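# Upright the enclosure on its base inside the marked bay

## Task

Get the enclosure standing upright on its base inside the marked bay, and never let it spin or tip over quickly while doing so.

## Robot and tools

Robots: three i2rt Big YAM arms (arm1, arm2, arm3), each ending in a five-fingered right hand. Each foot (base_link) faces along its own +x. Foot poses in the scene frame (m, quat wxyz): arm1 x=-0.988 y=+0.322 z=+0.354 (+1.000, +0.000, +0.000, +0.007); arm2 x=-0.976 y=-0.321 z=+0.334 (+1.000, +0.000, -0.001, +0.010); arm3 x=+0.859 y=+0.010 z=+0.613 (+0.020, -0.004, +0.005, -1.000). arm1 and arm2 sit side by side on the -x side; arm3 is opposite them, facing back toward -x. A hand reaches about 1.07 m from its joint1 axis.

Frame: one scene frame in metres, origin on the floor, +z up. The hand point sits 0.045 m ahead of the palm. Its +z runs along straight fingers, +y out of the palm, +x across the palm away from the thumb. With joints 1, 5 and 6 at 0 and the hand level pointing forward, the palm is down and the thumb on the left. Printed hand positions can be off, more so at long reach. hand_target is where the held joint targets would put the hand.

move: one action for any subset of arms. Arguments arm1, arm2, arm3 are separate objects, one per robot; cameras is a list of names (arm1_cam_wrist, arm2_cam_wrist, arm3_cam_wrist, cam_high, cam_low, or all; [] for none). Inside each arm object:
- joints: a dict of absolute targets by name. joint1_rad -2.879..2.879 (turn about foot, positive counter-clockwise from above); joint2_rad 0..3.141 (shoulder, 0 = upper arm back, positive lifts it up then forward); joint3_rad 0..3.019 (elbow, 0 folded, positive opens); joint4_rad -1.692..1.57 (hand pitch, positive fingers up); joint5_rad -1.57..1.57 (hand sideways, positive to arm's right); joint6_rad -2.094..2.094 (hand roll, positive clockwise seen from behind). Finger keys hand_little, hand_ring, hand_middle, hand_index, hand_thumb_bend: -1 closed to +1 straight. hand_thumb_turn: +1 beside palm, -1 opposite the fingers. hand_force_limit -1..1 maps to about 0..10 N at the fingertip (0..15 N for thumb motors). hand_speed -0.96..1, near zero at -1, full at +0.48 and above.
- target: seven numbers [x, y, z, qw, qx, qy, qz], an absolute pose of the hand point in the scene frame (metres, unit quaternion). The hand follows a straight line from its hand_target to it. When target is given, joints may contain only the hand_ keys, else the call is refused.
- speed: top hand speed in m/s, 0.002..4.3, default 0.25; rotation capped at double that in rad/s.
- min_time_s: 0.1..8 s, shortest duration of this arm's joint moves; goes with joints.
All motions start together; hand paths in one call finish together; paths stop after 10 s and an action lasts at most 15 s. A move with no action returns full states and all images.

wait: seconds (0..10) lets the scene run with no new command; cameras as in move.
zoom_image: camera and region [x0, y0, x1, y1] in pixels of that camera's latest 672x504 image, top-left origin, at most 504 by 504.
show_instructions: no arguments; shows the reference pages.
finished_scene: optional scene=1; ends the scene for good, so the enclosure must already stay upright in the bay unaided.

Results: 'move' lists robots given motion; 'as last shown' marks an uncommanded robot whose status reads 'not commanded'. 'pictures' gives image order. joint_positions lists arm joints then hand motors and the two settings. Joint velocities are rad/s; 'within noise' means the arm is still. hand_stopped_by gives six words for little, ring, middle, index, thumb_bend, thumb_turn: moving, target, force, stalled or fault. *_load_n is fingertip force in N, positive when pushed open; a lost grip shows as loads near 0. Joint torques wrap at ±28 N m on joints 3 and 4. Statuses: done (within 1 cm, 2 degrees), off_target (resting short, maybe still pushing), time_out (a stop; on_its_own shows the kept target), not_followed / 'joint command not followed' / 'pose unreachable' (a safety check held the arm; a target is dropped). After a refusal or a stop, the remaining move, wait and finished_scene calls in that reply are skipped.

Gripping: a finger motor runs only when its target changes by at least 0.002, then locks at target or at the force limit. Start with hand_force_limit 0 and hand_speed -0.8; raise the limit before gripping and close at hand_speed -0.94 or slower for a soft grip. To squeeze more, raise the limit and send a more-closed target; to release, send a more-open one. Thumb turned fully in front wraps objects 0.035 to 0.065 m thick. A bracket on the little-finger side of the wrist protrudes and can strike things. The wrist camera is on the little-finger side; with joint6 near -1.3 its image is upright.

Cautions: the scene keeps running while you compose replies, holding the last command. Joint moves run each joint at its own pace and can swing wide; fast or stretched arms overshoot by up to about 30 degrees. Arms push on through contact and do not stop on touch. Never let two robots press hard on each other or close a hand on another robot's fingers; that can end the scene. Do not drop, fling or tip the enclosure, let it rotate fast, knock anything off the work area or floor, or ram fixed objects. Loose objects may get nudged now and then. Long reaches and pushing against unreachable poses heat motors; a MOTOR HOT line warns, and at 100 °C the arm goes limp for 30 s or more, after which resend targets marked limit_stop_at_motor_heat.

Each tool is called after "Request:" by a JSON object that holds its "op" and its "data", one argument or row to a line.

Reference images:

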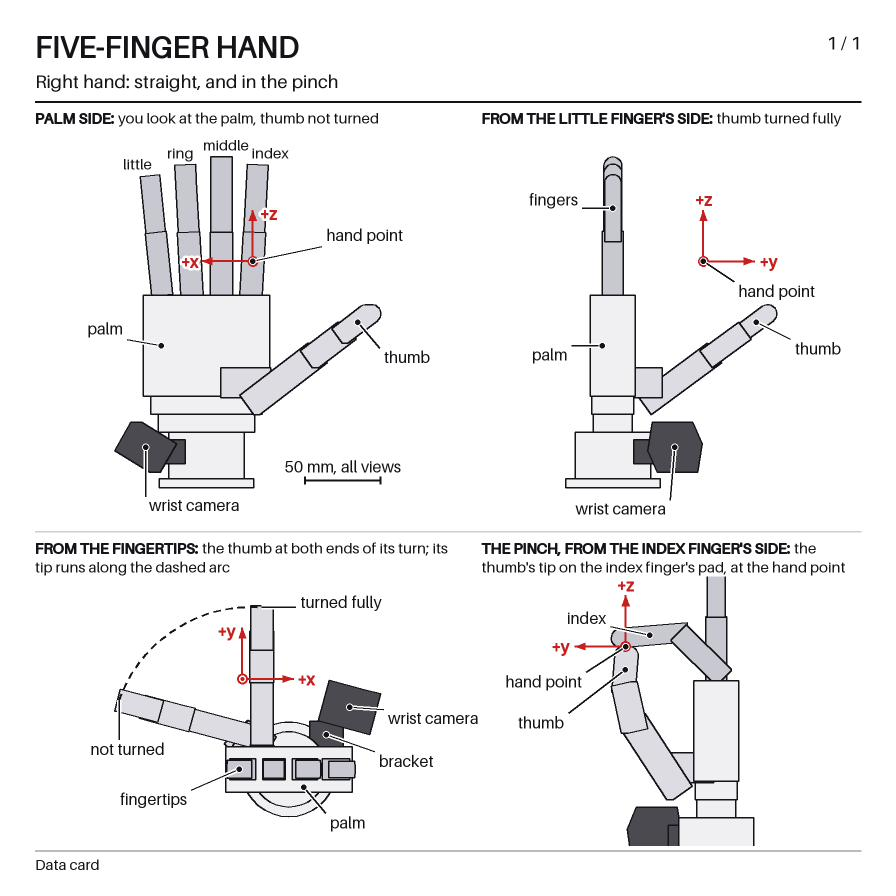

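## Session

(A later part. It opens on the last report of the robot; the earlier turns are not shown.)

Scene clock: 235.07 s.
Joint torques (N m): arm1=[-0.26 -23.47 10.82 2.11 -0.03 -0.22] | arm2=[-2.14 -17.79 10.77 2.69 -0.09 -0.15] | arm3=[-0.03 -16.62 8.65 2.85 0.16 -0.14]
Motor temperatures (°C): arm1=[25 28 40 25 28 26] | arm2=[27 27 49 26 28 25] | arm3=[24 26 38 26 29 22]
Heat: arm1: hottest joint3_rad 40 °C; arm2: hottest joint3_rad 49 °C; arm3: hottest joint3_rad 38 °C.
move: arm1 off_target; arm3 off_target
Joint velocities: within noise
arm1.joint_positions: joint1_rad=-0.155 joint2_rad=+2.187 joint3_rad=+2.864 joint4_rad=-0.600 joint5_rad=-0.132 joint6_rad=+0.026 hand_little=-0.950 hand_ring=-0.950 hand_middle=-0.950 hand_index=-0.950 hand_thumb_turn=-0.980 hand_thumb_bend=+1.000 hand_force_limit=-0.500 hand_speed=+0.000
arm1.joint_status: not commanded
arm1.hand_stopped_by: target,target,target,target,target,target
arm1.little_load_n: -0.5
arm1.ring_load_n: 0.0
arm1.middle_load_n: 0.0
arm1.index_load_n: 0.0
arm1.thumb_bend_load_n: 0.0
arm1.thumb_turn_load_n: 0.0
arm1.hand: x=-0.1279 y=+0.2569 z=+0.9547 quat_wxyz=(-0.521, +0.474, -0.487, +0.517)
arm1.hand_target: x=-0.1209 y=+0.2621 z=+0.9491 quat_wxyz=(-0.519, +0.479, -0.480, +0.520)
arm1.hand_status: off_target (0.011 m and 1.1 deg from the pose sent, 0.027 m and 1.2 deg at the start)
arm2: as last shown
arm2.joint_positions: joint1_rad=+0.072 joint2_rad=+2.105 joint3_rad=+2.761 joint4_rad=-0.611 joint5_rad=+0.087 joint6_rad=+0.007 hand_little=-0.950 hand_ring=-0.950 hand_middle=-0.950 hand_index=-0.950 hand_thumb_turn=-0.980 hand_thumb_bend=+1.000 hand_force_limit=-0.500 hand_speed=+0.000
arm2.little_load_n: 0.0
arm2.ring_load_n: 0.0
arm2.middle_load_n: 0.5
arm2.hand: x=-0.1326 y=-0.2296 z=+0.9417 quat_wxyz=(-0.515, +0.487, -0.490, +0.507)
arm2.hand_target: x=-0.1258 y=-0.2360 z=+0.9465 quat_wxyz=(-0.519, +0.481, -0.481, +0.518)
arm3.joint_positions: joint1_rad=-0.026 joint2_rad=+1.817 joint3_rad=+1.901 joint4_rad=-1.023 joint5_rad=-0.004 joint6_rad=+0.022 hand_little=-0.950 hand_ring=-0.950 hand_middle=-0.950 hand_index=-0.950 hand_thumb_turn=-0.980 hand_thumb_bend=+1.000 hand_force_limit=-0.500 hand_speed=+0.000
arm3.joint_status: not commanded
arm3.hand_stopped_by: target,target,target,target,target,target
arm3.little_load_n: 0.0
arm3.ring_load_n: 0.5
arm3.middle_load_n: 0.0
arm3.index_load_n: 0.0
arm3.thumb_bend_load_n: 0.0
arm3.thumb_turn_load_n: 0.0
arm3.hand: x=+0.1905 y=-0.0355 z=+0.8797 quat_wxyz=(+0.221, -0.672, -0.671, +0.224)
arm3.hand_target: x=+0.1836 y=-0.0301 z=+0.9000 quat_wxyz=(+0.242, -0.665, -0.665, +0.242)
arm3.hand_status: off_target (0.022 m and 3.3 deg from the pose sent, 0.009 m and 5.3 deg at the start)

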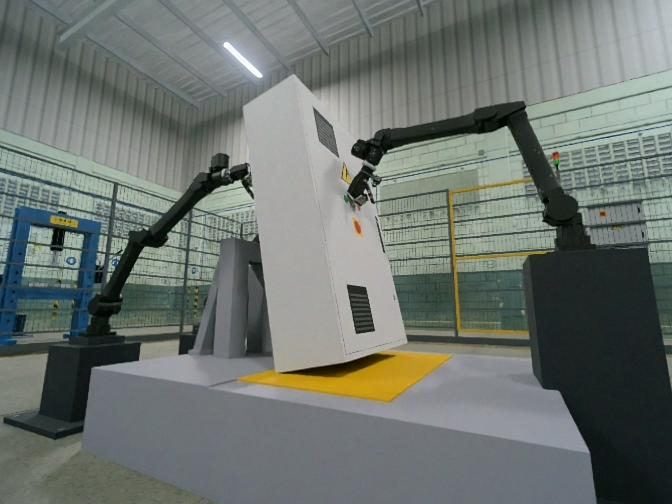

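Request:
{"op": "move", "data": {
  "arm1": {"target": [-0.18, 0.262, 0.92, 0.5172, -0.4822, 0.4822, -0.5172], "speed": 0.06}
}}

Request:
{"op": "move", "data": {
  "arm1": {"target": [-0.15, 0.262, 0.77, 0.5172, -0.4822, 0.4822, -0.5172], "speed": 0.12},
  "cameras": ["cam_low","cam_high"]
}}

Scene clock: 239.03 s.
Joint torques (N m): arm1=[-1.2 -23.36 7.5 3.28 -0.16 -0.16] | arm2=[-2.2 -17.85 10.82 2.66 -0.09 -0.15] | arm3=[0.03 -16.62 8.64 2.73 0.15 -0.13]
Motor temperatures (°C): arm1=[25 28 40 25 28 26] | arm2=[27 27 49 26 28 25] | arm3=[24 26 37 26 29 22]
Heat: arm1: hottest joint3_rad 40 °C; arm2: hottest joint3_rad 49 °C; arm3: hottest joint3_rad 37 °C.
move: arm1 done
Joint velocities: within noise
arm1.joint_positions: joint1_rad=-0.155 joint2_rad=+1.829 joint3_rad=+2.176 joint4_rad=-0.286 joint5_rad=-0.144 joint6_rad=+0.020 hand_little=-0.950 hand_ring=-0.950 hand_middle=-0.950 hand_index=-0.950 hand_thumb_turn=-0.980 hand_thumb_bend=+1.000 hand_force_limit=-0.500 hand_speed=+0.000
arm1.joint_status: not commanded
arm1.hand_stopped_by: target,target,target,target,target,target
arm1.little_load_n: 0.0
arm1.ring_load_n: 0.0
arm1.middle_load_n: 0.0
arm1.index_load_n: 0.0
arm1.thumb_bend_load_n: 0.0
arm1.thumb_turn_load_n: 0.0
arm1.hand: x=-0.1790 y=+0.2660 z=+0.9201 quat_wxyz=(-0.519, +0.483, -0.487, +0.511)
arm1.hand_target: x=-0.1800 y=+0.2620 z=+0.9201 quat_wxyz=(-0.517, +0.482, -0.482, +0.517)
arm1.hand_status: done (0.004 m and 0.9 deg from the pose sent, 0.063 m and 1.1 deg at the start)
arm2, arm3: as last shown
arm2.middle_load_n: 0.0
arm3.joint_positions: joint1_rad=-0.026 joint2_rad=+1.817 joint3_rad=+1.901 joint4_rad=-1.021 joint5_rad=-0.004 joint6_rad=+0.022 hand_little=-0.950 hand_ring=-0.950 hand_middle=-0.950 hand_index=-0.950 hand_thumb_turn=-0.980 hand_thumb_bend=+1.000 hand_force_limit=-0.500 hand_speed=+0.000
arm3.ring_load_n: 0.0
arm3.hand: x=+0.1898 y=-0.0355 z=+0.8800 quat_wxyz=(+0.221, -0.672, -0.670, +0.225)
pictures: none

Scene clock: 241.00 s.
Joint torques (N m): arm1=[-0.73 -20.72 7.91 3.23 0 -0.17] | arm2=[-2.08 -17.73 10.78 2.67 -0.08 -0.15] | arm3=[-0.03 -16.67 8.65 2.76 0.16 -0.13]
Motor temperatures (°C): arm1=[25 28 40 25 28 26] | arm2=[27 27 49 26 28 25] | arm3=[24 26 37 26 29 22]
Heat: arm1: hottest joint3_rad 40 °C; arm2: hottest joint3_rad 49 °C; arm3: hottest joint3_rad 37 °C.
move: arm1 off_target
Joint velocities: within noise
arm1.joint_positions: joint1_rad=-0.155 joint2_rad=+1.818 joint3_rad=+1.807 joint4_rad=+0.104 joint5_rad=-0.142 joint6_rad=+0.020 hand_little=-0.950 hand_ring=-0.950 hand_middle=-0.950 hand_index=-0.950 hand_thumb_turn=-0.980 hand_thumb_bend=+1.000 hand_force_limit=-0.500 hand_speed=+0.000
arm1.joint_status: not commanded
arm1.hand_stopped_by: target,target,target,target,target,target
arm1.little_load_n: 0.0
arm1.ring_load_n: 0.0
arm1.middle_load_n: 0.0
arm1.index_load_n: 0.0
arm1.thumb_bend_load_n: 0.0
arm1.thumb_turn_load_n: 0.0
arm1.hand: x=-0.1588 y=+0.2627 z=+0.7959 quat_wxyz=(-0.525, +0.475, -0.478, +0.520)
arm1.hand_target: x=-0.1508 y=+0.2621 z=+0.7699 quat_wxyz=(-0.517, +0.482, -0.482, +0.517)
arm1.hand_status: off_target (0.027 m and 1.3 deg from the pose sent, 0.153 m and 0.9 deg at the start)
arm2, arm3: as last shown
pictures: cam_high, cam_low

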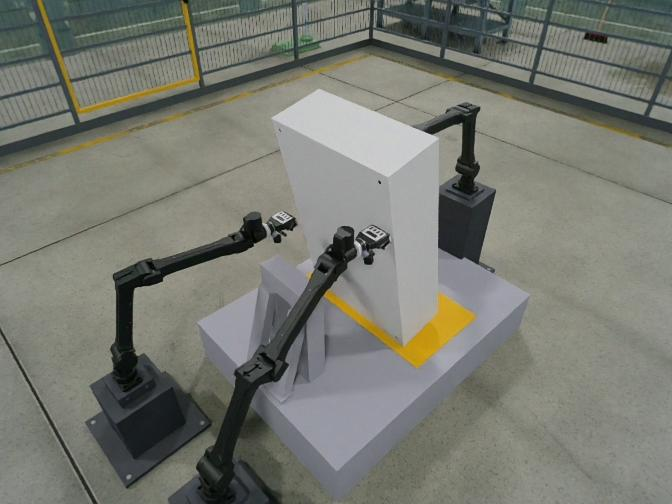

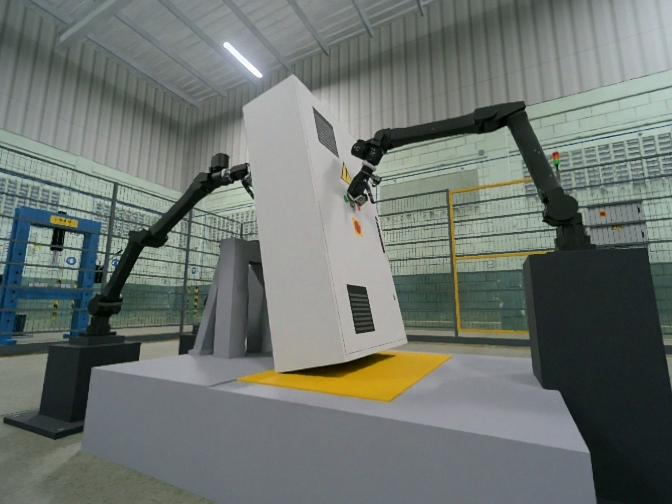

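Request:
{"op": "move", "data": {
  "arm1": {"target": [-0.10, 0.262, 0.775, 0.5172, -0.4822, 0.4822, -0.5172], "speed": 0.04}
}}

Request:
{"op": "move", "data": {
  "arm1": {"target": [-0.075, 0.262, 0.78, 0.5172, -0.4822, 0.4822, -0.5172], "speed": 0.025},
  "cameras": ["cam_low","cam_high"]
}}

Scene clock: 244.10 s.
Joint torques (N m): arm1=[-0.21 -22.95 12.74 1.88 0 -0.17] | arm2=[-2.14 -17.73 10.8 2.67 -0.08 -0.15] | arm3=[0.03 -16.67 8.64 2.76 0.15 -0.13]
Motor temperatures (°C): arm1=[25 29 40 25 28 26] | arm2=[27 27 48 26 28 25] | arm3=[24 26 36 26 29 22]
Heat: arm1: hottest joint3_rad 40 °C; arm2: hottest joint3_rad 48 °C; arm3: hottest joint3_rad 36 °C.
move: arm1 off_target
Joint velocities: within noise
arm1.joint_positions: joint1_rad=-0.152 joint2_rad=+1.963 joint3_rad=+1.973 joint4_rad=+0.050 joint5_rad=-0.131 joint6_rad=+0.020 hand_little=-0.950 hand_ring=-0.950 hand_middle=-0.950 hand_index=-0.950 hand_thumb_turn=-0.980 hand_thumb_bend=+1.000 hand_force_limit=-0.500 hand_speed=+0.000
arm1.joint_status: not commanded
arm1.hand_stopped_by: target,target,target,target,target,target
arm1.little_load_n: 0.0
arm1.ring_load_n: 0.0
arm1.middle_load_n: 0.0
arm1.index_load_n: 0.0
arm1.thumb_bend_load_n: 0.0
arm1.thumb_turn_load_n: 0.0
arm1.hand: x=-0.1112 y=+0.2564 z=+0.7690 quat_wxyz=(-0.516, +0.480, -0.490, +0.513)
arm1.hand_target: x=-0.1011 y=+0.2621 z=+0.7747 quat_wxyz=(-0.517, +0.482, -0.482, +0.517)
arm1.hand_status: off_target (0.014 m and 1.0 deg from the pose sent, 0.062 m and 1.3 deg at the start)
arm2, arm3: as last shown
arm3.thumb_bend_load_n: -0.5
pictures: none

Scene clock: 245.87 s.
Joint torques (N m): arm1=[-0.15 -23.77 12.72 1.99 0 -0.18] | arm2=[-2.08 -17.79 10.78 2.67 -0.08 -0.15] | arm3=[0.03 -16.62 8.65 2.74 0.15 -0.13]
Motor temperatures (°C): arm1=[25 29 40 25 28 26] | arm2=[27 27 48 26 28 25] | arm3=[24 26 36 26 29 22]
Heat: arm1: hottest joint3_rad 40 °C; arm2: hottest joint3_rad 48 °C; arm3: hottest joint3_rad 36 °C.
move: arm1 off_target
Joint velocities: within noise
arm1.joint_positions: joint1_rad=-0.148 joint2_rad=+2.043 joint3_rad=+2.123 joint4_rad=-0.014 joint5_rad=-0.127 joint6_rad=+0.020 hand_little=-0.950 hand_ring=-0.950 hand_middle=-0.950 hand_index=-0.950 hand_thumb_turn=-0.980 hand_thumb_bend=+1.000 hand_force_limit=-0.500 hand_speed=+0.000
arm1.joint_status: not commanded
arm1.hand_stopped_by: target,target,target,target,target,target
arm1.little_load_n: 0.0
arm1.ring_load_n: 0.0
arm1.middle_load_n: 0.0
arm1.index_load_n: 0.0
arm1.thumb_bend_load_n: 0.0
arm1.thumb_turn_load_n: 0.0
arm1.hand: x=-0.0866 y=+0.2559 z=+0.7792 quat_wxyz=(-0.517, +0.479, -0.488, +0.515)
arm1.hand_target: x=-0.0762 y=+0.2623 z=+0.7799 quat_wxyz=(-0.518, +0.482, -0.482, +0.518)
arm1.hand_status: off_target (0.013 m and 0.8 deg from the pose sent, 0.038 m and 1.0 deg at the start)
arm2, arm3: as last shown
arm3.thumb_bend_load_n: 0.0
pictures: cam_high, cam_low

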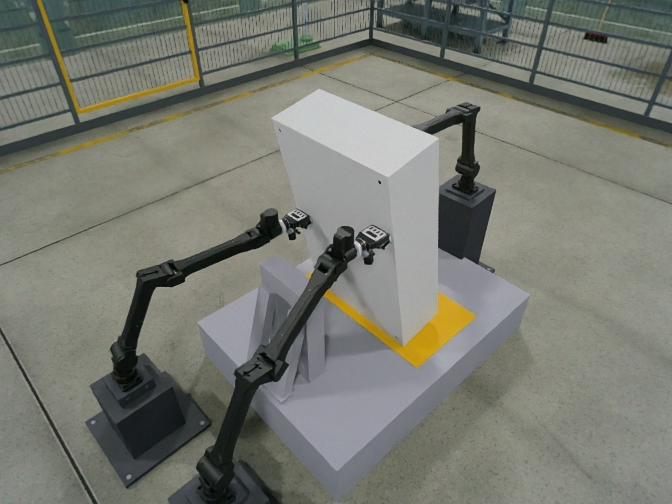

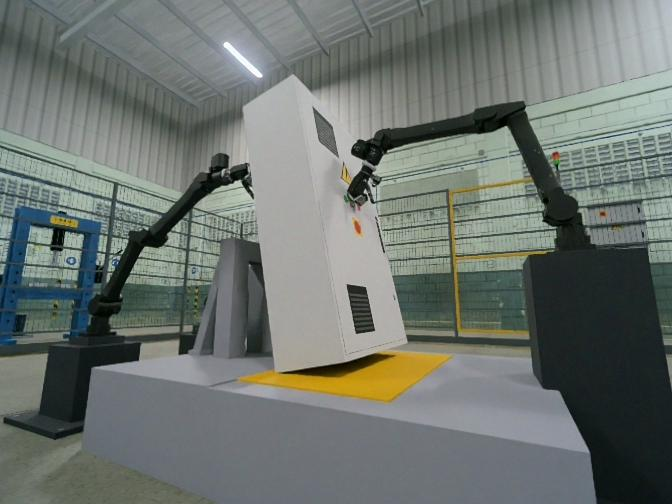

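Request:
{"op": "move", "data": {
  "arm1": {"target": [-0.05, 0.262, 0.785, 0.5172, -0.4822, 0.4822, -0.5172], "speed": 0.02}
}}

Scene clock: 248.67 s.
Joint torques (N m): arm1=[-0.09 -23.82 13.59 2.48 0.03 -0.18] | arm2=[-2.2 -17.73 10.8 2.69 -0.08 -0.15] | arm3=[-0.03 -13.74 10.74 4.36 0.14 -0.39]
Motor temperatures (°C): arm1=[25 29 40 25 28 26] | arm2=[27 27 48 26 28 25] | arm3=[24 26 36 26 29 22]
Heat: arm1: hottest joint3_rad 40 °C; arm2: hottest joint3_rad 48 °C; arm3: hottest joint3_rad 36 °C.
move: arm1 off_target
Joint velocities: within noise
arm1.joint_positions: joint1_rad=-0.145 joint2_rad=+2.128 joint3_rad=+2.288 joint4_rad=-0.106 joint5_rad=-0.123 joint6_rad=+0.020 hand_little=-0.950 hand_ring=-0.950 hand_middle=-0.950 hand_index=-0.950 hand_thumb_turn=-0.980 hand_thumb_bend=+1.000 hand_force_limit=-0.500 hand_speed=+0.000
arm1.joint_status: not commanded
arm1.hand_stopped_by: target,target,target,target,target,target
arm1.little_load_n: -3.5
arm1.ring_load_n: 0.0
arm1.middle_load_n: 0.0
arm1.index_load_n: 0.0
arm1.thumb_bend_load_n: 0.0
arm1.thumb_turn_load_n: 0.0
arm1.hand: x=-0.0655 y=+0.2556 z=+0.7853 quat_wxyz=(-0.515, +0.481, -0.492, +0.511)
arm1.hand_target: x=-0.0521 y=+0.2624 z=+0.7846 quat_wxyz=(-0.518, +0.482, -0.482, +0.518)
arm1.hand_status: off_target (0.017 m and 1.3 deg from the pose sent, 0.038 m and 0.9 deg at the start)
arm2, arm3: as last shown
arm3.joint_positions: joint1_rad=-0.026 joint2_rad=+1.787 joint3_rad=+1.872 joint4_rad=-1.063 joint5_rad=-0.004 joint6_rad=+0.044 hand_little=-0.950 hand_ring=-0.950 hand_middle=-0.950 hand_index=-0.950 hand_thumb_turn=-0.980 hand_thumb_bend=+1.000 hand_force_limit=-0.500 hand_speed=+0.000
arm3.hand: x=+0.2103 y=-0.0365 z=+0.8803 quat_wxyz=(+0.205, -0.684, -0.667, +0.213)
arm3.hand_target: x=+0.1837 y=-0.0301 z=+0.9003 quat_wxyz=(+0.242, -0.664, -0.664, +0.242)
pictures: none

Request:
{"op": "move", "data": {
  "arm1": {"target": [-0.12, 0.262, 0.785, 0.5172, -0.4822, 0.4822, -0.5172], "speed": 0.04},
  "cameras": ["cam_low"]
}}

Request:
{"op": "zoom_image", "data": {
  "camera": "cam_low",
  "region": [140, 80, 440, 390]
}}

Scene clock: 252.00 s.
Joint torques (N m): arm1=[-1.03 -25.47 7.8 3.25 -0.19 -0.17] | arm2=[-2.08 -17.79 10.78 2.69 -0.08 -0.15] | arm3=[-0.03 -13.74 10.76 4.26 0.14 -0.32]
Motor temperatures (°C): arm1=[25 29 40 25 28 26] | arm2=[27 27 47 26 28 25] | arm3=[24 26 36 26 29 22]
Heat: arm1: hottest joint3_rad 40 °C; arm2: hottest joint3_rad 47 °C; arm3: hottest joint3_rad 36 °C.
move: arm1 done
Joint velocities: within noise
arm1.joint_positions: joint1_rad=-0.145 joint2_rad=+1.938 joint3_rad=+1.981 joint4_rad=+0.021 joint5_rad=-0.130 joint6_rad=+0.020 hand_little=-0.950 hand_ring=-0.950 hand_middle=-0.950 hand_index=-0.950 hand_thumb_turn=-0.980 hand_thumb_bend=+1.000 hand_force_limit=-0.500 hand_speed=+0.000
arm1.joint_status: not commanded
arm1.hand_stopped_by: target,target,target,target,target,target
arm1.little_load_n: 0.0
arm1.ring_load_n: -0.5
arm1.middle_load_n: 0.0
arm1.index_load_n: 0.0
arm1.thumb_bend_load_n: 0.0
arm1.thumb_turn_load_n: 0.0
arm1.hand: x=-0.1188 y=+0.2639 z=+0.7873 quat_wxyz=(-0.519, +0.481, -0.487, +0.513)
arm1.hand_target: x=-0.1199 y=+0.2621 z=+0.7849 quat_wxyz=(-0.517, +0.482, -0.482, +0.517)
arm1.hand_status: done (0.003 m and 0.8 deg from the pose sent, 0.055 m and 1.3 deg at the start)
arm2.joint_positions: joint1_rad=+0.072 joint2_rad=+2.105 joint3_rad=+2.761 joint4_rad=-0.611 joint5_rad=+0.087 joint6_rad=+0.007 hand_little=-0.950 hand_ring=-0.950 hand_middle=-0.950 hand_index=-0.950 hand_thumb_turn=-0.980 hand_thumb_bend=+1.000 hand_force_limit=-0.500 hand_speed=+0.000
arm2.joint_status: not commanded
arm2.hand_stopped_by: target,target,target,target,target,target
arm2.little_load_n: 0.0
arm2.ring_load_n: 0.0
arm2.middle_load_n: 0.5
arm2.index_load_n: 0.0
arm2.thumb_bend_load_n: 0.0
arm2.thumb_turn_load_n: 0.0
arm2.hand: x=-0.1326 y=-0.2296 z=+0.9417 quat_wxyz=(-0.515, +0.487, -0.490, +0.507)
arm2.hand_target: x=-0.1258 y=-0.2360 z=+0.9465 quat_wxyz=(-0.519, +0.481, -0.481, +0.518)
arm2.hand_status: not commanded
arm3: as last shown
arm3.joint_positions: joint1_rad=-0.026 joint2_rad=+1.787 joint3_rad=+1.872 joint4_rad=-1.060 joint5_rad=-0.004 joint6_rad=+0.038 hand_little=-0.950 hand_ring=-0.950 hand_middle=-0.950 hand_index=-0.950 hand_thumb_turn=-0.980 hand_thumb_bend=+1.000 hand_force_limit=-0.500 hand_speed=+0.000
arm3.hand: x=+0.2097 y=-0.0361 z=+0.8805 quat_wxyz=(+0.207, -0.682, -0.669, +0.214)
arm3.hand_target: x=+0.1837 y=-0.0301 z=+0.9003 quat_wxyz=(+0.242, -0.665, -0.664, +0.242)

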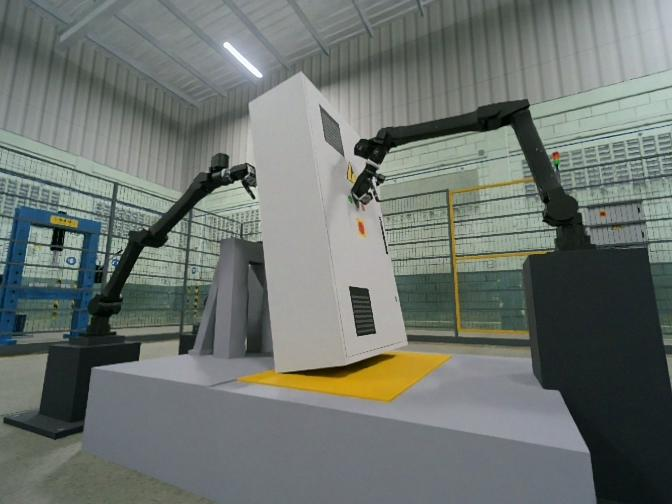

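Scaled by 1.626 from the camera's image (finer frame: 960x720).

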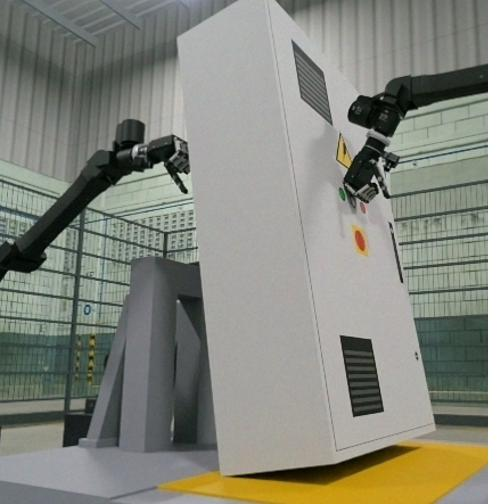

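Request:
{"op": "move", "data": {
  "arm3": {"target": [0.205, -0.03, 0.898, 0.2419, -0.6644, -0.6644, 0.2419], "speed": 0.015},
  "arm2": {"target": [-0.17, -0.236, 0.93, 0.5172, -0.4822, 0.4822, -0.5172], "speed": 0.04}
}}

Scene clock: 256.17 s.
Joint torques (N m): arm1=[-0.97 -25.52 7.8 3.25 -0.19 -0.17] | arm2=[-1.79 -18.43 7.25 2.69 0.17 -0.15] | arm3=[-0.03 -10.23 13.63 7.04 0.36 -0.63]
Motor temperatures (°C): arm1=[25 30 40 25 28 26] | arm2=[27 27 47 26 28 25] | arm3=[24 26 37 26 29 22]
Heat: arm1: hottest joint3_rad 40 °C; arm2: hottest joint3_rad 47 °C; arm3: hottest joint3_rad 37 °C.
move: arm2 done; arm3 off_target
Joint velocities: within noise
arm1: as last shown
arm1.ring_load_n: 0.0
arm1.hand_target: x=-0.1199 y=+0.2621 z=+0.7851 quat_wxyz=(-0.517, +0.482, -0.482, +0.517)
arm2.joint_positions: joint1_rad=+0.072 joint2_rad=+1.854 joint3_rad=+2.298 joint4_rad=-0.380 joint5_rad=+0.087 joint6_rad=+0.007 hand_little=-0.950 hand_ring=-0.950 hand_middle=-0.950 hand_index=-0.950 hand_thumb_turn=-0.980 hand_thumb_bend=+1.000 hand_force_limit=-0.500 hand_speed=+0.000
arm2.joint_status: not commanded
arm2.hand_stopped_by: target,target,target,target,target,target
arm2.little_load_n: 0.0
arm2.ring_load_n: 0.0
arm2.middle_load_n: 0.0
arm2.index_load_n: 0.0
arm2.thumb_bend_load_n: 0.0
arm2.thumb_turn_load_n: 0.0
arm2.hand: x=-0.1696 y=-0.2331 z=+0.9314 quat_wxyz=(-0.520, +0.482, -0.486, +0.511)
arm2.hand_target: x=-0.1701 y=-0.2359 z=+0.9302 quat_wxyz=(-0.517, +0.482, -0.482, +0.517)
arm2.hand_status: done (0.003 m and 0.8 deg from the pose sent, 0.040 m and 1.6 deg at the start)
arm3.joint_positions: joint1_rad=-0.024 joint2_rad=+1.677 joint3_rad=+1.718 joint4_rad=-1.104 joint5_rad=-0.002 joint6_rad=+0.068 hand_little=-0.950 hand_ring=-0.950 hand_middle=-0.950 hand_index=-0.950 hand_thumb_turn=-0.980 hand_thumb_bend=+1.000 hand_force_limit=-0.500 hand_speed=+0.000
arm3.joint_status: not commanded
arm3.hand_stopped_by: target,target,target,target,target,target
arm3.little_load_n: 0.0
arm3.ring_load_n: 0.0
arm3.middle_load_n: 0.0
arm3.index_load_n: 0.0
arm3.thumb_bend_load_n: 0.0
arm3.thumb_turn_load_n: 0.0
arm3.hand: x=+0.2704 y=-0.0379 z=+0.8698 quat_wxyz=(+0.175, -0.700, -0.667, +0.185)
arm3.hand_target: x=+0.2145 y=-0.0294 z=+0.9017 quat_wxyz=(+0.243, -0.666, -0.663, +0.239)
arm3.hand_status: off_target (0.072 m and 10.8 deg from the pose sent, 0.019 m and 5.6 deg at the start)
pictures: none

Request:
{"op": "move", "data": {
  "cameras": ["cam_low"]
}}

Request:
{"op": "zoom_image", "data": {
  "camera": "cam_low",
  "region": [140, 80, 440, 390]
}}

Scene clock: 257.43 s.
Joint torques (N m): arm1=[-1.03 -25.47 7.8 3.25 -0.19 -0.17] | arm2=[-1.67 -18.43 7.27 2.69 0.18 -0.16] | arm3=[-0.09 -10.23 13.61 6.84 0.37 -0.63]
Motor temperatures (°C): arm1=[25 30 40 25 28 26] | arm2=[27 27 47 25 28 25] | arm3=[24 26 37 26 29 22]
Heat: arm1: hottest joint3_rad 40 °C; arm2: hottest joint3_rad 47 °C; arm3: hottest joint3_rad 37 °C.
Joint velocities: within noise
arm1.joint_positions: joint1_rad=-0.145 joint2_rad=+1.938 joint3_rad=+1.981 joint4_rad=+0.021 joint5_rad=-0.130 joint6_rad=+0.020 hand_little=-0.950 hand_ring=-0.950 hand_middle=-0.950 hand_index=-0.950 hand_thumb_turn=-0.980 hand_thumb_bend=+1.000 hand_force_limit=-0.500 hand_speed=+0.000
arm1.joint_status: not commanded
arm1.hand_stopped_by: target,target,target,target,target,target
arm1.little_load_n: 0.0
arm1.ring_load_n: 0.0
arm1.middle_load_n: 0.0
arm1.index_load_n: 0.0
arm1.thumb_bend_load_n: 0.0
arm1.thumb_turn_load_n: 0.0
arm1.hand: x=-0.1188 y=+0.2639 z=+0.7873 quat_wxyz=(-0.519, +0.481, -0.487, +0.513) (m; scene frame)
arm1.hand_target: x=-0.1199 y=+0.2621 z=+0.7851 quat_wxyz=(-0.517, +0.482, -0.482, +0.517) (m; scene frame)
arm1.hand_status: not commanded
arm2.joint_positions: joint1_rad=+0.072 joint2_rad=+1.854 joint3_rad=+2.298 joint4_rad=-0.380 joint5_rad=+0.087 joint6_rad=+0.007 hand_little=-0.950 hand_ring=-0.950 hand_middle=-0.950 hand_index=-0.950 hand_thumb_turn=-0.980 hand_thumb_bend=+1.000 hand_force_limit=-0.500 hand_speed=+0.000
arm2.joint_status: not commanded
arm2.hand_stopped_by: target,target,target,target,target,target
arm2.little_load_n: 0.0
arm2.ring_load_n: 0.0
arm2.middle_load_n: 0.0
arm2.index_load_n: 0.0
arm2.thumb_bend_load_n: 0.0
arm2.thumb_turn_load_n: 0.0
arm2.hand: x=-0.1696 y=-0.2331 z=+0.9314 quat_wxyz=(-0.520, +0.482, -0.486, +0.511) (m; scene frame)
arm2.hand_target: x=-0.1701 y=-0.2359 z=+0.9302 quat_wxyz=(-0.517, +0.482, -0.482, +0.517) (m; scene frame)
arm2.hand_status: done (0.003 m and 0.8 deg from the pose sent, 0.040 m and 1.6 deg at the start)
arm3.joint_positions: joint1_rad=-0.024 joint2_rad=+1.677 joint3_rad=+1.718 joint4_rad=-1.104 joint5_rad=-0.002 joint6_rad=+0.068 hand_little=-0.950 hand_ring=-0.950 hand_middle=-0.950 hand_index=-0.950 hand_thumb_turn=-0.980 hand_thumb_bend=+1.000 hand_force_limit=-0.500 hand_speed=+0.000
arm3.joint_status: not commanded
arm3.hand_stopped_by: target,target,target,target,target,target
arm3.little_load_n: 0.0
arm3.ring_load_n: 0.0
arm3.middle_load_n: 0.0
arm3.index_load_n: 0.0
arm3.thumb_bend_load_n: 0.0
arm3.thumb_turn_load_n: 0.0
arm3.hand: x=+0.2704 y=-0.0379 z=+0.8698 quat_wxyz=(+0.175, -0.700, -0.667, +0.185) (m; scene frame)
arm3.hand_target: x=+0.2145 y=-0.0294 z=+0.9017 quat_wxyz=(+0.243, -0.666, -0.663, +0.239) (m; scene frame)
arm3.hand_status: off_target (0.072 m and 10.8 deg from the pose sent, 0.019 m and 5.6 deg at the start)
pictures: cam_low

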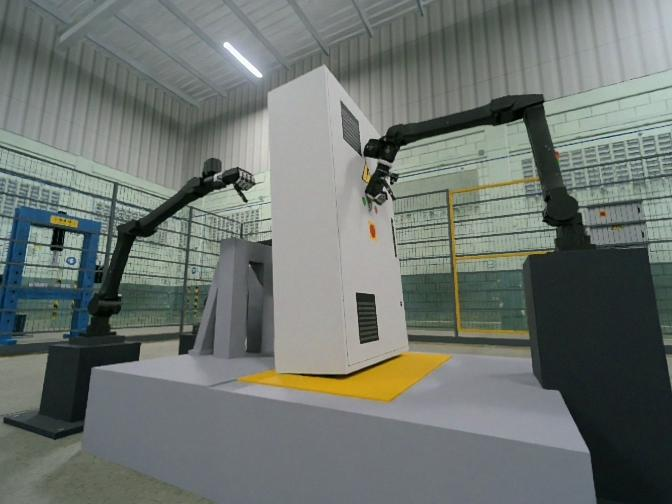

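Scaled by 1.626 from the camera's image (finer frame: 960x720).

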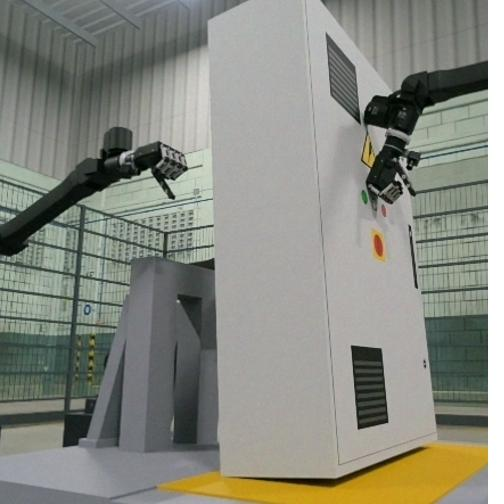

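Request:
{"op": "move", "data": {
  "arm3": {"target": [0.225, -0.03, 0.9, 0.2419, -0.6644, -0.6644, 0.2419], "speed": 0.008},
  "cameras": ["cam_low"]
}}

Request:
{"op": "zoom_image", "data": {
  "camera": "cam_low",
  "region": [240, 280, 480, 420]
}}

Scene clock: 260.83 s.
Joint torques (N m): arm1=[-1.03 -25.47 7.8 3.23 -0.19 -0.17] | arm2=[-1.79 -18.32 7.24 2.71 0.18 -0.15] | arm3=[-0.21 -10.93 13.29 6.17 0.07 -0.35]
Motor temperatures (°C): arm1=[25 30 40 24 28 26] | arm2=[27 28 47 25 28 25] | arm3=[24 26 37 26 29 22]
Heat: arm1: hottest joint3_rad 40 °C; arm2: hottest joint3_rad 47 °C; arm3: hottest joint3_rad 37 °C.
move: arm3 off_target
Joint velocities: within noise
arm1, arm2: as last shown
arm3.joint_positions: joint1_rad=-0.023 joint2_rad=+1.640 joint3_rad=+1.659 joint4_rad=-1.074 joint5_rad=+0.001 joint6_rad=+0.041 hand_little=-0.950 hand_ring=-0.950 hand_middle=-0.950 hand_index=-0.950 hand_thumb_turn=-0.980 hand_thumb_bend=+1.000 hand_force_limit=-0.500 hand_speed=+0.000
arm3.joint_status: not commanded
arm3.hand_stopped_by: target,target,target,target,target,target
arm3.little_load_n: 0.0
arm3.ring_load_n: 0.0
arm3.middle_load_n: 0.0
arm3.index_load_n: 0.0
arm3.thumb_bend_load_n: 0.0
arm3.thumb_turn_load_n: 0.0
arm3.hand: x=+0.2824 y=-0.0358 z=+0.8653 quat_wxyz=(+0.182, -0.690, -0.676, +0.184)
arm3.hand_target: x=+0.2332 y=-0.0295 z=+0.9032 quat_wxyz=(+0.243, -0.665, -0.664, +0.240)
arm3.hand_status: off_target (0.067 m and 10.1 deg from the pose sent, 0.055 m and 10.8 deg at the start)

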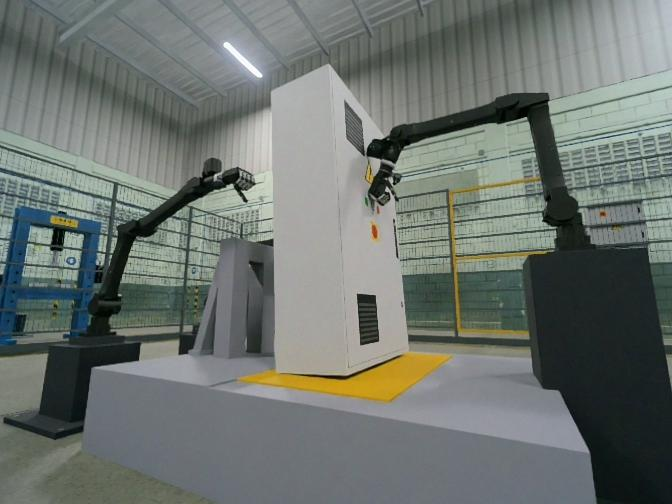

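Scaled by 2.100 from the camera's image (finer frame: 960x720).

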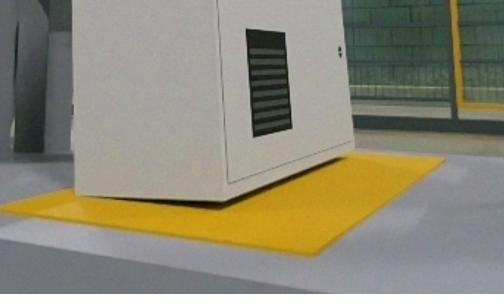

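Request:
{"op": "move", "data": {
  "arm3": {"target": [0.243, -0.03, 0.9, 0.2419, -0.6644, -0.6644, 0.2419], "speed": 0.008},
  "cameras": ["cam_low"]
}}

Request:
{"op": "zoom_image", "data": {
  "camera": "cam_low",
  "region": [240, 280, 480, 420]
}}

Scene clock: 263.37 s.
Joint torques (N m): arm1=[-0.97 -25.52 7.8 3.25 -0.19 -0.17] | arm2=[-1.79 -18.37 7.28 2.69 0.17 -0.16] | arm3=[-0.32 -10.23 14.22 5.57 0.01 -0.11]
Motor temperatures (°C): arm1=[25 30 40 24 28 26] | arm2=[27 28 46 25 28 25] | arm3=[24 26 37 26 29 22]
Heat: arm1: hottest joint3_rad 40 °C; arm2: hottest joint3_rad 46 °C; arm3: hottest joint3_rad 37 °C.
move: arm3 off_target
Joint velocities: within noise
arm1, arm2: as last shown
arm1.thumb_bend_load_n: 0.5
arm2.index_load_n: 0.5
arm3.joint_positions: joint1_rad=-0.022 joint2_rad=+1.589 joint3_rad=+1.583 joint4_rad=-1.046 joint5_rad=+0.001 joint6_rad=+0.019 hand_little=-0.950 hand_ring=-0.950 hand_middle=-0.950 hand_index=-0.950 hand_thumb_turn=-0.980 hand_thumb_bend=+1.000 hand_force_limit=-0.500 hand_speed=+0.000
arm3.joint_status: not commanded
arm3.hand_stopped_by: target,target,target,target,target,target
arm3.little_load_n: 0.0
arm3.ring_load_n: 0.0
arm3.middle_load_n: 0.0
arm3.index_load_n: 0.0
arm3.thumb_bend_load_n: 0.0
arm3.thumb_turn_load_n: 0.0
arm3.hand: x=+0.3014 y=-0.0348 z=+0.8598 quat_wxyz=(+0.185, -0.682, -0.684, +0.184)
arm3.hand_target: x=+0.2518 y=-0.0292 z=+0.9032 quat_wxyz=(+0.243, -0.664, -0.665, +0.241)
arm3.hand_status: off_target (0.071 m and 9.8 deg from the pose sent, 0.053 m and 10.1 deg at the start)

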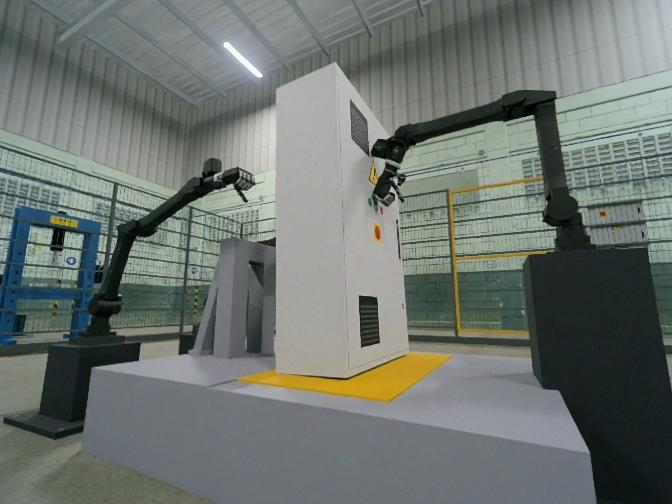

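Scaled by 2.100 from the camera's image (finer frame: 960x720).

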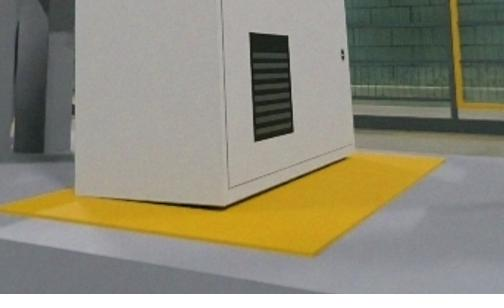

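Request:
{"op": "move", "data": {
  "arm3": {"target": [0.259, -0.03, 0.9, 0.2419, -0.6644, -0.6644, 0.2419], "speed": 0.008},
  "cameras": ["cam_low"]
}}

Request:
{"op": "zoom_image", "data": {
  "camera": "cam_low",
  "region": [240, 280, 480, 420]
}}

Scene clock: 265.90 s.
Joint torques (N m): arm1=[-1.03 -25.47 7.8 3.25 -0.19 -0.17] | arm2=[-1.67 -18.32 7.25 2.71 0.17 -0.15] | arm3=[-0.5 -9.05 15.39 5.76 0.02 -0.11]
Motor temperatures (°C): arm1=[25 30 40 24 28 26] | arm2=[27 28 46 25 28 25] | arm3=[24 26 38 26 29 22]
Heat: arm1: hottest joint3_rad 40 °C; arm2: hottest joint3_rad 46 °C; arm3: hottest joint3_rad 38 °C.
move: arm3 off_target
Joint velocities: within noise
arm1, arm2: as last shown
arm1.middle_load_n: 0.5
arm2.middle_load_n: -0.5
arm2.index_load_n: 0.0
arm3.joint_positions: joint1_rad=-0.020 joint2_rad=+1.535 joint3_rad=+1.510 joint4_rad=-1.043 joint5_rad=+0.001 joint6_rad=+0.018 hand_little=-0.950 hand_ring=-0.950 hand_middle=-0.950 hand_index=-0.950 hand_thumb_turn=-0.980 hand_thumb_bend=+1.000 hand_force_limit=-0.500 hand_speed=+0.000
arm3.joint_status: not commanded
arm3.hand_stopped_by: target,target,target,target,target,target
arm3.little_load_n: 0.0
arm3.ring_load_n: 0.0
arm3.middle_load_n: 0.0
arm3.index_load_n: 0.0
arm3.thumb_bend_load_n: 0.0
arm3.thumb_turn_load_n: 0.0
arm3.hand: x=+0.3264 y=-0.0353 z=+0.8545 quat_wxyz=(+0.179, -0.682, -0.686, +0.178)
arm3.hand_target: x=+0.2701 y=-0.0292 z=+0.9039 quat_wxyz=(+0.243, -0.664, -0.665, +0.241)
arm3.hand_status: off_target (0.081 m and 10.8 deg from the pose sent, 0.059 m and 9.8 deg at the start)

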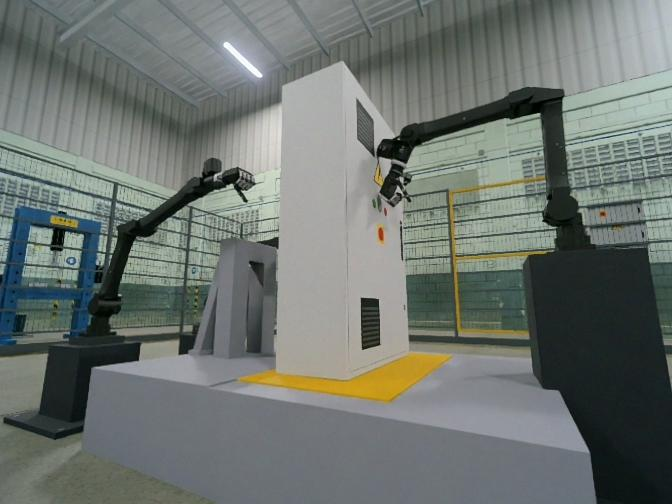

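Scaled by 2.100 from the camera's image (finer frame: 960x720).

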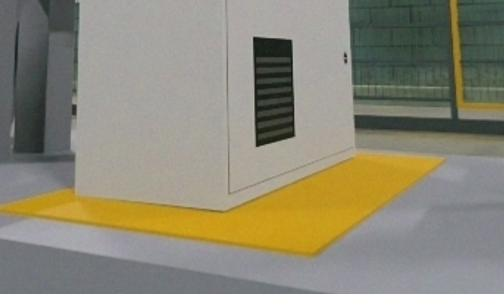

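Request:
{"op": "move", "data": {
  "arm3": {"target": [0.272, -0.03, 0.9, 0.2419, -0.6644, -0.6644, 0.2419], "speed": 0.005},
  "cameras": ["cam_low"]
}}

Request:
{"op": "zoom_image", "data": {
  "camera": "cam_low",
  "region": [240, 280, 480, 420]
}}

Scene clock: 267.97 s.
Joint torques (N m): arm1=[-0.97 -25.47 7.8 3.25 -0.19 -0.17] | arm2=[-1.61 -18.32 7.27 2.69 0.18 -0.15] | arm3=[-0.5 -9.58 14.6 5.57 0.02 -0.1]
Motor temperatures (°C): arm1=[25 31 40 24 28 26] | arm2=[27 29 46 25 28 25] | arm3=[24 26 38 26 29 22]
Heat: arm1: hottest joint3_rad 40 °C; arm2: hottest joint3_rad 46 °C; arm3: hottest joint3_rad 38 °C.
move: arm3 off_target
Joint velocities: within noise
arm1, arm2: as last shown
arm1.middle_load_n: 0.0
arm1.thumb_bend_load_n: 0.0
arm2.middle_load_n: 0.0
arm2.thumb_turn_load_n: 0.5
arm3.joint_positions: joint1_rad=-0.020 joint2_rad=+1.515 joint3_rad=+1.485 joint4_rad=-1.033 joint5_rad=+0.001 joint6_rad=+0.018 hand_little=-0.950 hand_ring=-0.950 hand_middle=-0.950 hand_index=-0.950 hand_thumb_turn=-0.980 hand_thumb_bend=+1.000 hand_force_limit=-0.500 hand_speed=+0.000
arm3.joint_status: not commanded
arm3.hand_stopped_by: target,target,target,target,target,target
arm3.little_load_n: 0.0
arm3.ring_load_n: 0.0
arm3.middle_load_n: 0.0
arm3.index_load_n: 0.5
arm3.thumb_bend_load_n: -0.5
arm3.thumb_turn_load_n: 0.0
arm3.hand: x=+0.3328 y=-0.0354 z=+0.8539 quat_wxyz=(+0.181, -0.682, -0.686, +0.180)
arm3.hand_target: x=+0.2816 y=-0.0292 z=+0.9033 quat_wxyz=(+0.242, -0.664, -0.665, +0.241)
arm3.hand_status: off_target (0.076 m and 10.5 deg from the pose sent, 0.071 m and 10.8 deg at the start)

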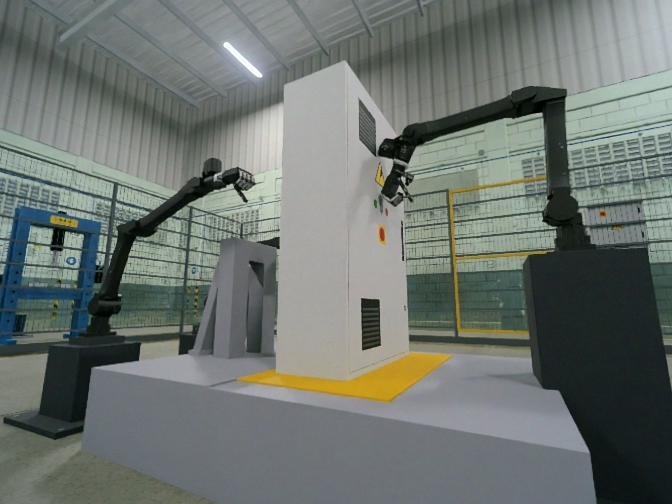

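Scaled by 2.100 from the camera's image (finer frame: 960x720).

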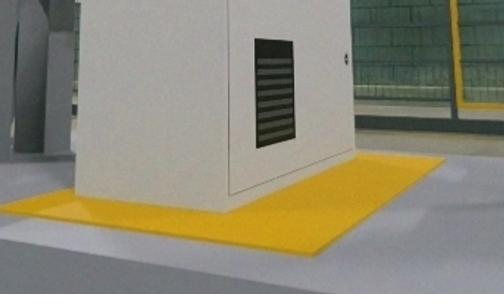

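Request:
{"op": "move", "data": {
  "arm3": {"target": [0.292, -0.03, 0.895, 0.2419, -0.6644, -0.6644, 0.2419], "speed": 0.01},
  "cameras": ["cam_low"]
}}

Request:
{"op": "zoom_image", "data": {
  "camera": "cam_low",
  "region": [240, 280, 480, 420]
}}

Scene clock: 270.50 s.
Joint torques (N m): arm1=[-0.97 -25.47 7.8 3.25 -0.19 -0.17] | arm2=[-1.73 -18.32 7.25 2.69 0.17 -0.15] | arm3=[-0.32 -12.45 11.92 4.25 0.03 -0.08]
Motor temperatures (°C): arm1=[25 31 40 24 28 26] | arm2=[27 29 46 25 28 25] | arm3=[24 26 39 26 29 22]
Heat: arm1: hottest joint3_rad 40 °C; arm2: hottest joint3_rad 46 °C; arm3: hottest joint3_rad 39 °C.
move: arm3 off_target
Joint velocities: within noise
arm1, arm2: as last shown
arm2.middle_load_n: 0.5
arm2.thumb_turn_load_n: 0.0
arm3.joint_positions: joint1_rad=-0.020 joint2_rad=+1.508 joint3_rad=+1.460 joint4_rad=-0.975 joint5_rad=+0.001 joint6_rad=+0.018 hand_little=-0.950 hand_ring=-0.950 hand_middle=-0.950 hand_index=-0.950 hand_thumb_turn=-0.980 hand_thumb_bend=+1.000 hand_force_limit=-0.500 hand_speed=+0.000
arm3.joint_status: not commanded
arm3.hand_stopped_by: target,target,target,target,target,target
arm3.little_load_n: 0.0
arm3.ring_load_n: 0.0
arm3.middle_load_n: 0.0
arm3.index_load_n: 0.0
arm3.thumb_bend_load_n: 0.0
arm3.thumb_turn_load_n: 0.0
arm3.hand: x=+0.3251 y=-0.0355 z=+0.8507 quat_wxyz=(+0.194, -0.678, -0.682, +0.194)
arm3.hand_target: x=+0.2967 y=-0.0297 z=+0.8965 quat_wxyz=(+0.242, -0.664, -0.665, +0.241)
arm3.hand_status: off_target (0.056 m and 8.2 deg from the pose sent, 0.058 m and 10.4 deg at the start)

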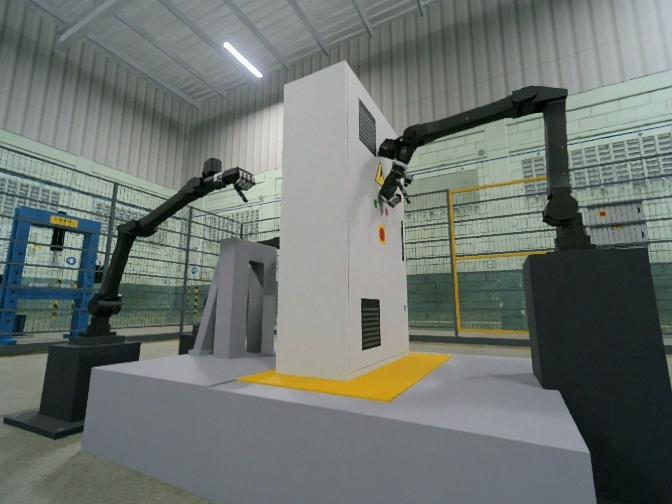

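Scaled by 2.100 from the camera's image (finer frame: 960x720).

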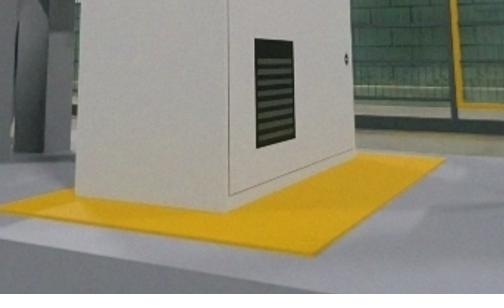

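Request:
{"op": "move", "data": {
  "arm3": {"target": [0.325, -0.03, 0.87, 0.2419, -0.6644, -0.6644, 0.2419], "speed": 0.02}
}}

Request:
{"op": "move", "data": {
  "arm3": {"target": [0.42, -0.03, 0.87, 0.2419, -0.6644, -0.6644, 0.2419], "speed": 0.06},
  "cameras": ["cam_low", "cam_high"]
}}

Request:
{"op": "zoom_image", "data": {
  "camera": "cam_low",
  "region": [240, 60, 480, 420]
}}

Request:
{"op": "zoom_image", "data": {
  "camera": "cam_high",
  "region": [250, 80, 500, 380]
}}

Scene clock: 273.77 s.
Joint torques (N m): arm1=[-0.97 -25.47 7.8 3.25 -0.19 -0.17] | arm2=[-1.67 -18.32 7.28 2.69 0.17 -0.16] | arm3=[0.09 -11.52 8.24 2.56 0.03 -0.11]
Motor temperatures (°C): arm1=[25 31 39 24 28 26] | arm2=[27 29 46 25 28 25] | arm3=[24 26 38 26 29 22]
Heat: arm1: hottest joint3_rad 39 °C; arm2: hottest joint3_rad 46 °C; arm3: hottest joint3_rad 38 °C.
move: arm3 off_target
Joint velocities: within noise
arm1, arm2: as last shown
arm1.index_load_n: 0.5
arm2.middle_load_n: 0.0
arm3.joint_positions: joint1_rad=-0.023 joint2_rad=+1.434 joint3_rad=+1.365 joint4_rad=-0.857 joint5_rad=+0.001 joint6_rad=+0.021 hand_little=-0.950 hand_ring=-0.950 hand_middle=-0.950 hand_index=-0.950 hand_thumb_turn=-0.980 hand_thumb_bend=+1.000 hand_force_limit=-0.500 hand_speed=+0.000
arm3.joint_status: not commanded
arm3.hand_stopped_by: target,target,target,target,target,target
arm3.little_load_n: 0.0
arm3.ring_load_n: 0.0
arm3.middle_load_n: 0.0
arm3.index_load_n: 0.0
arm3.thumb_bend_load_n: 0.0
arm3.thumb_turn_load_n: 0.0
arm3.hand: x=+0.3289 y=-0.0336 z=+0.8553 quat_wxyz=(+0.227, -0.670, -0.669, +0.228)
arm3.hand_target: x=+0.3253 y=-0.0299 z=+0.8700 quat_wxyz=(+0.242, -0.665, -0.664, +0.242)
arm3.hand_status: off_target (0.016 m and 2.5 deg from the pose sent, 0.020 m and 8.2 deg at the start)
pictures: none

Scene clock: 275.93 s.
Joint torques (N m): arm1=[-0.97 -25.47 7.8 3.25 -0.19 -0.17] | arm2=[-1.79 -18.43 7.25 2.67 0.17 -0.15] | arm3=[0.32 -7.41 8.25 1.42 0.09 -0.08]
Motor temperatures (°C): arm1=[25 31 39 24 28 26] | arm2=[27 29 45 25 28 25] | arm3=[24 26 38 26 29 22]
Heat: arm1: hottest joint3_rad 39 °C; arm2: hottest joint3_rad 45 °C; arm3: hottest joint3_rad 38 °C.
move: arm3 done
Joint velocities: within noise
arm1, arm2: as last shown
arm1.middle_load_n: 0.5
arm1.index_load_n: 0.0
arm2.middle_load_n: 0.5
arm3.joint_positions: joint1_rad=-0.023 joint2_rad=+1.178 joint3_rad=+1.143 joint4_rad=-0.856 joint5_rad=+0.001 joint6_rad=+0.021 hand_little=-0.950 hand_ring=-0.950 hand_middle=-0.950 hand_index=-0.950 hand_thumb_turn=-0.980 hand_thumb_bend=+1.000 hand_force_limit=-0.500 hand_speed=+0.000
arm3.joint_status: not commanded
arm3.hand_stopped_by: target,target,target,target,target,target
arm3.little_load_n: 0.0
arm3.ring_load_n: 0.0
arm3.middle_load_n: 0.0
arm3.index_load_n: 0.0
arm3.thumb_bend_load_n: 0.0
arm3.thumb_turn_load_n: 0.0
arm3.hand: x=+0.4174 y=-0.0322 z=+0.8631 quat_wxyz=(+0.238, -0.666, -0.665, +0.240)
arm3.hand_target: x=+0.4200 y=-0.0299 z=+0.8699 quat_wxyz=(+0.242, -0.665, -0.664, +0.242)
arm3.hand_status: done (0.008 m and 0.5 deg from the pose sent, 0.092 m and 2.5 deg at the start)
pictures: cam_high, cam_low

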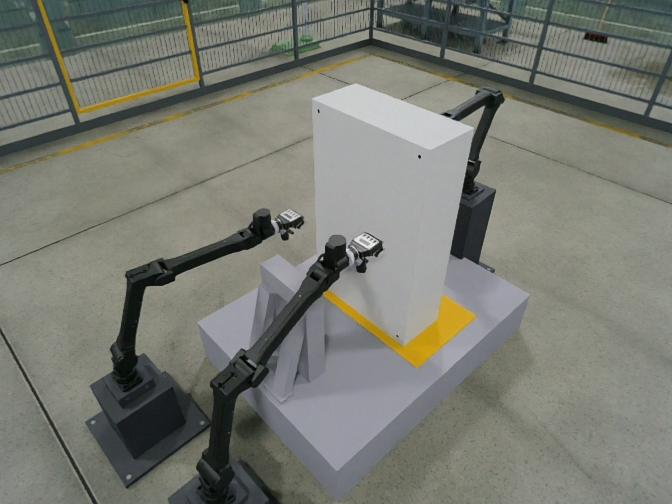

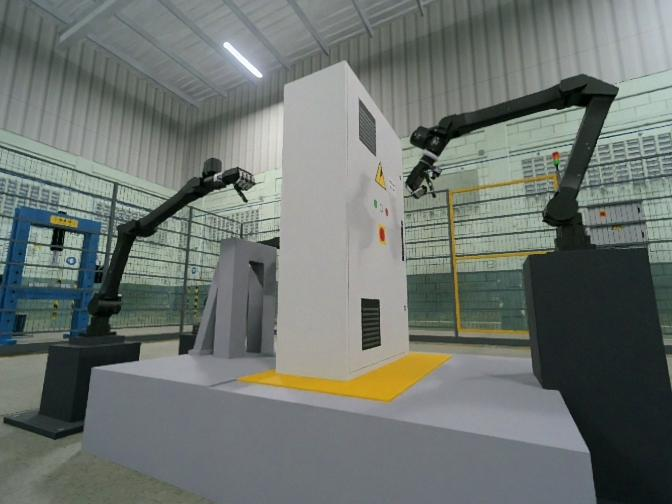

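Scaled by 1.400 from the camera's image (finer frame: 960x720).

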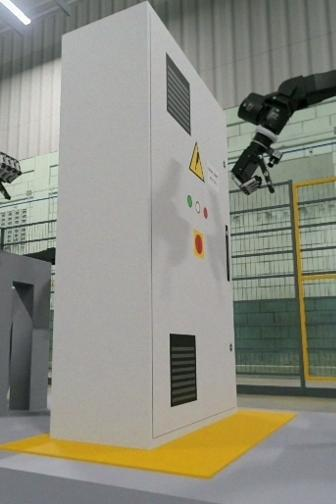

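Scaled by 1.680 from the camera's image (finer frame: 960x720).

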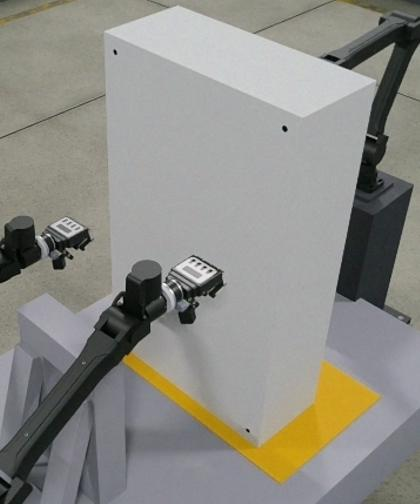

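Request:
{"op": "finished_scene", "data": {

}}

The scene is finished: the task was done.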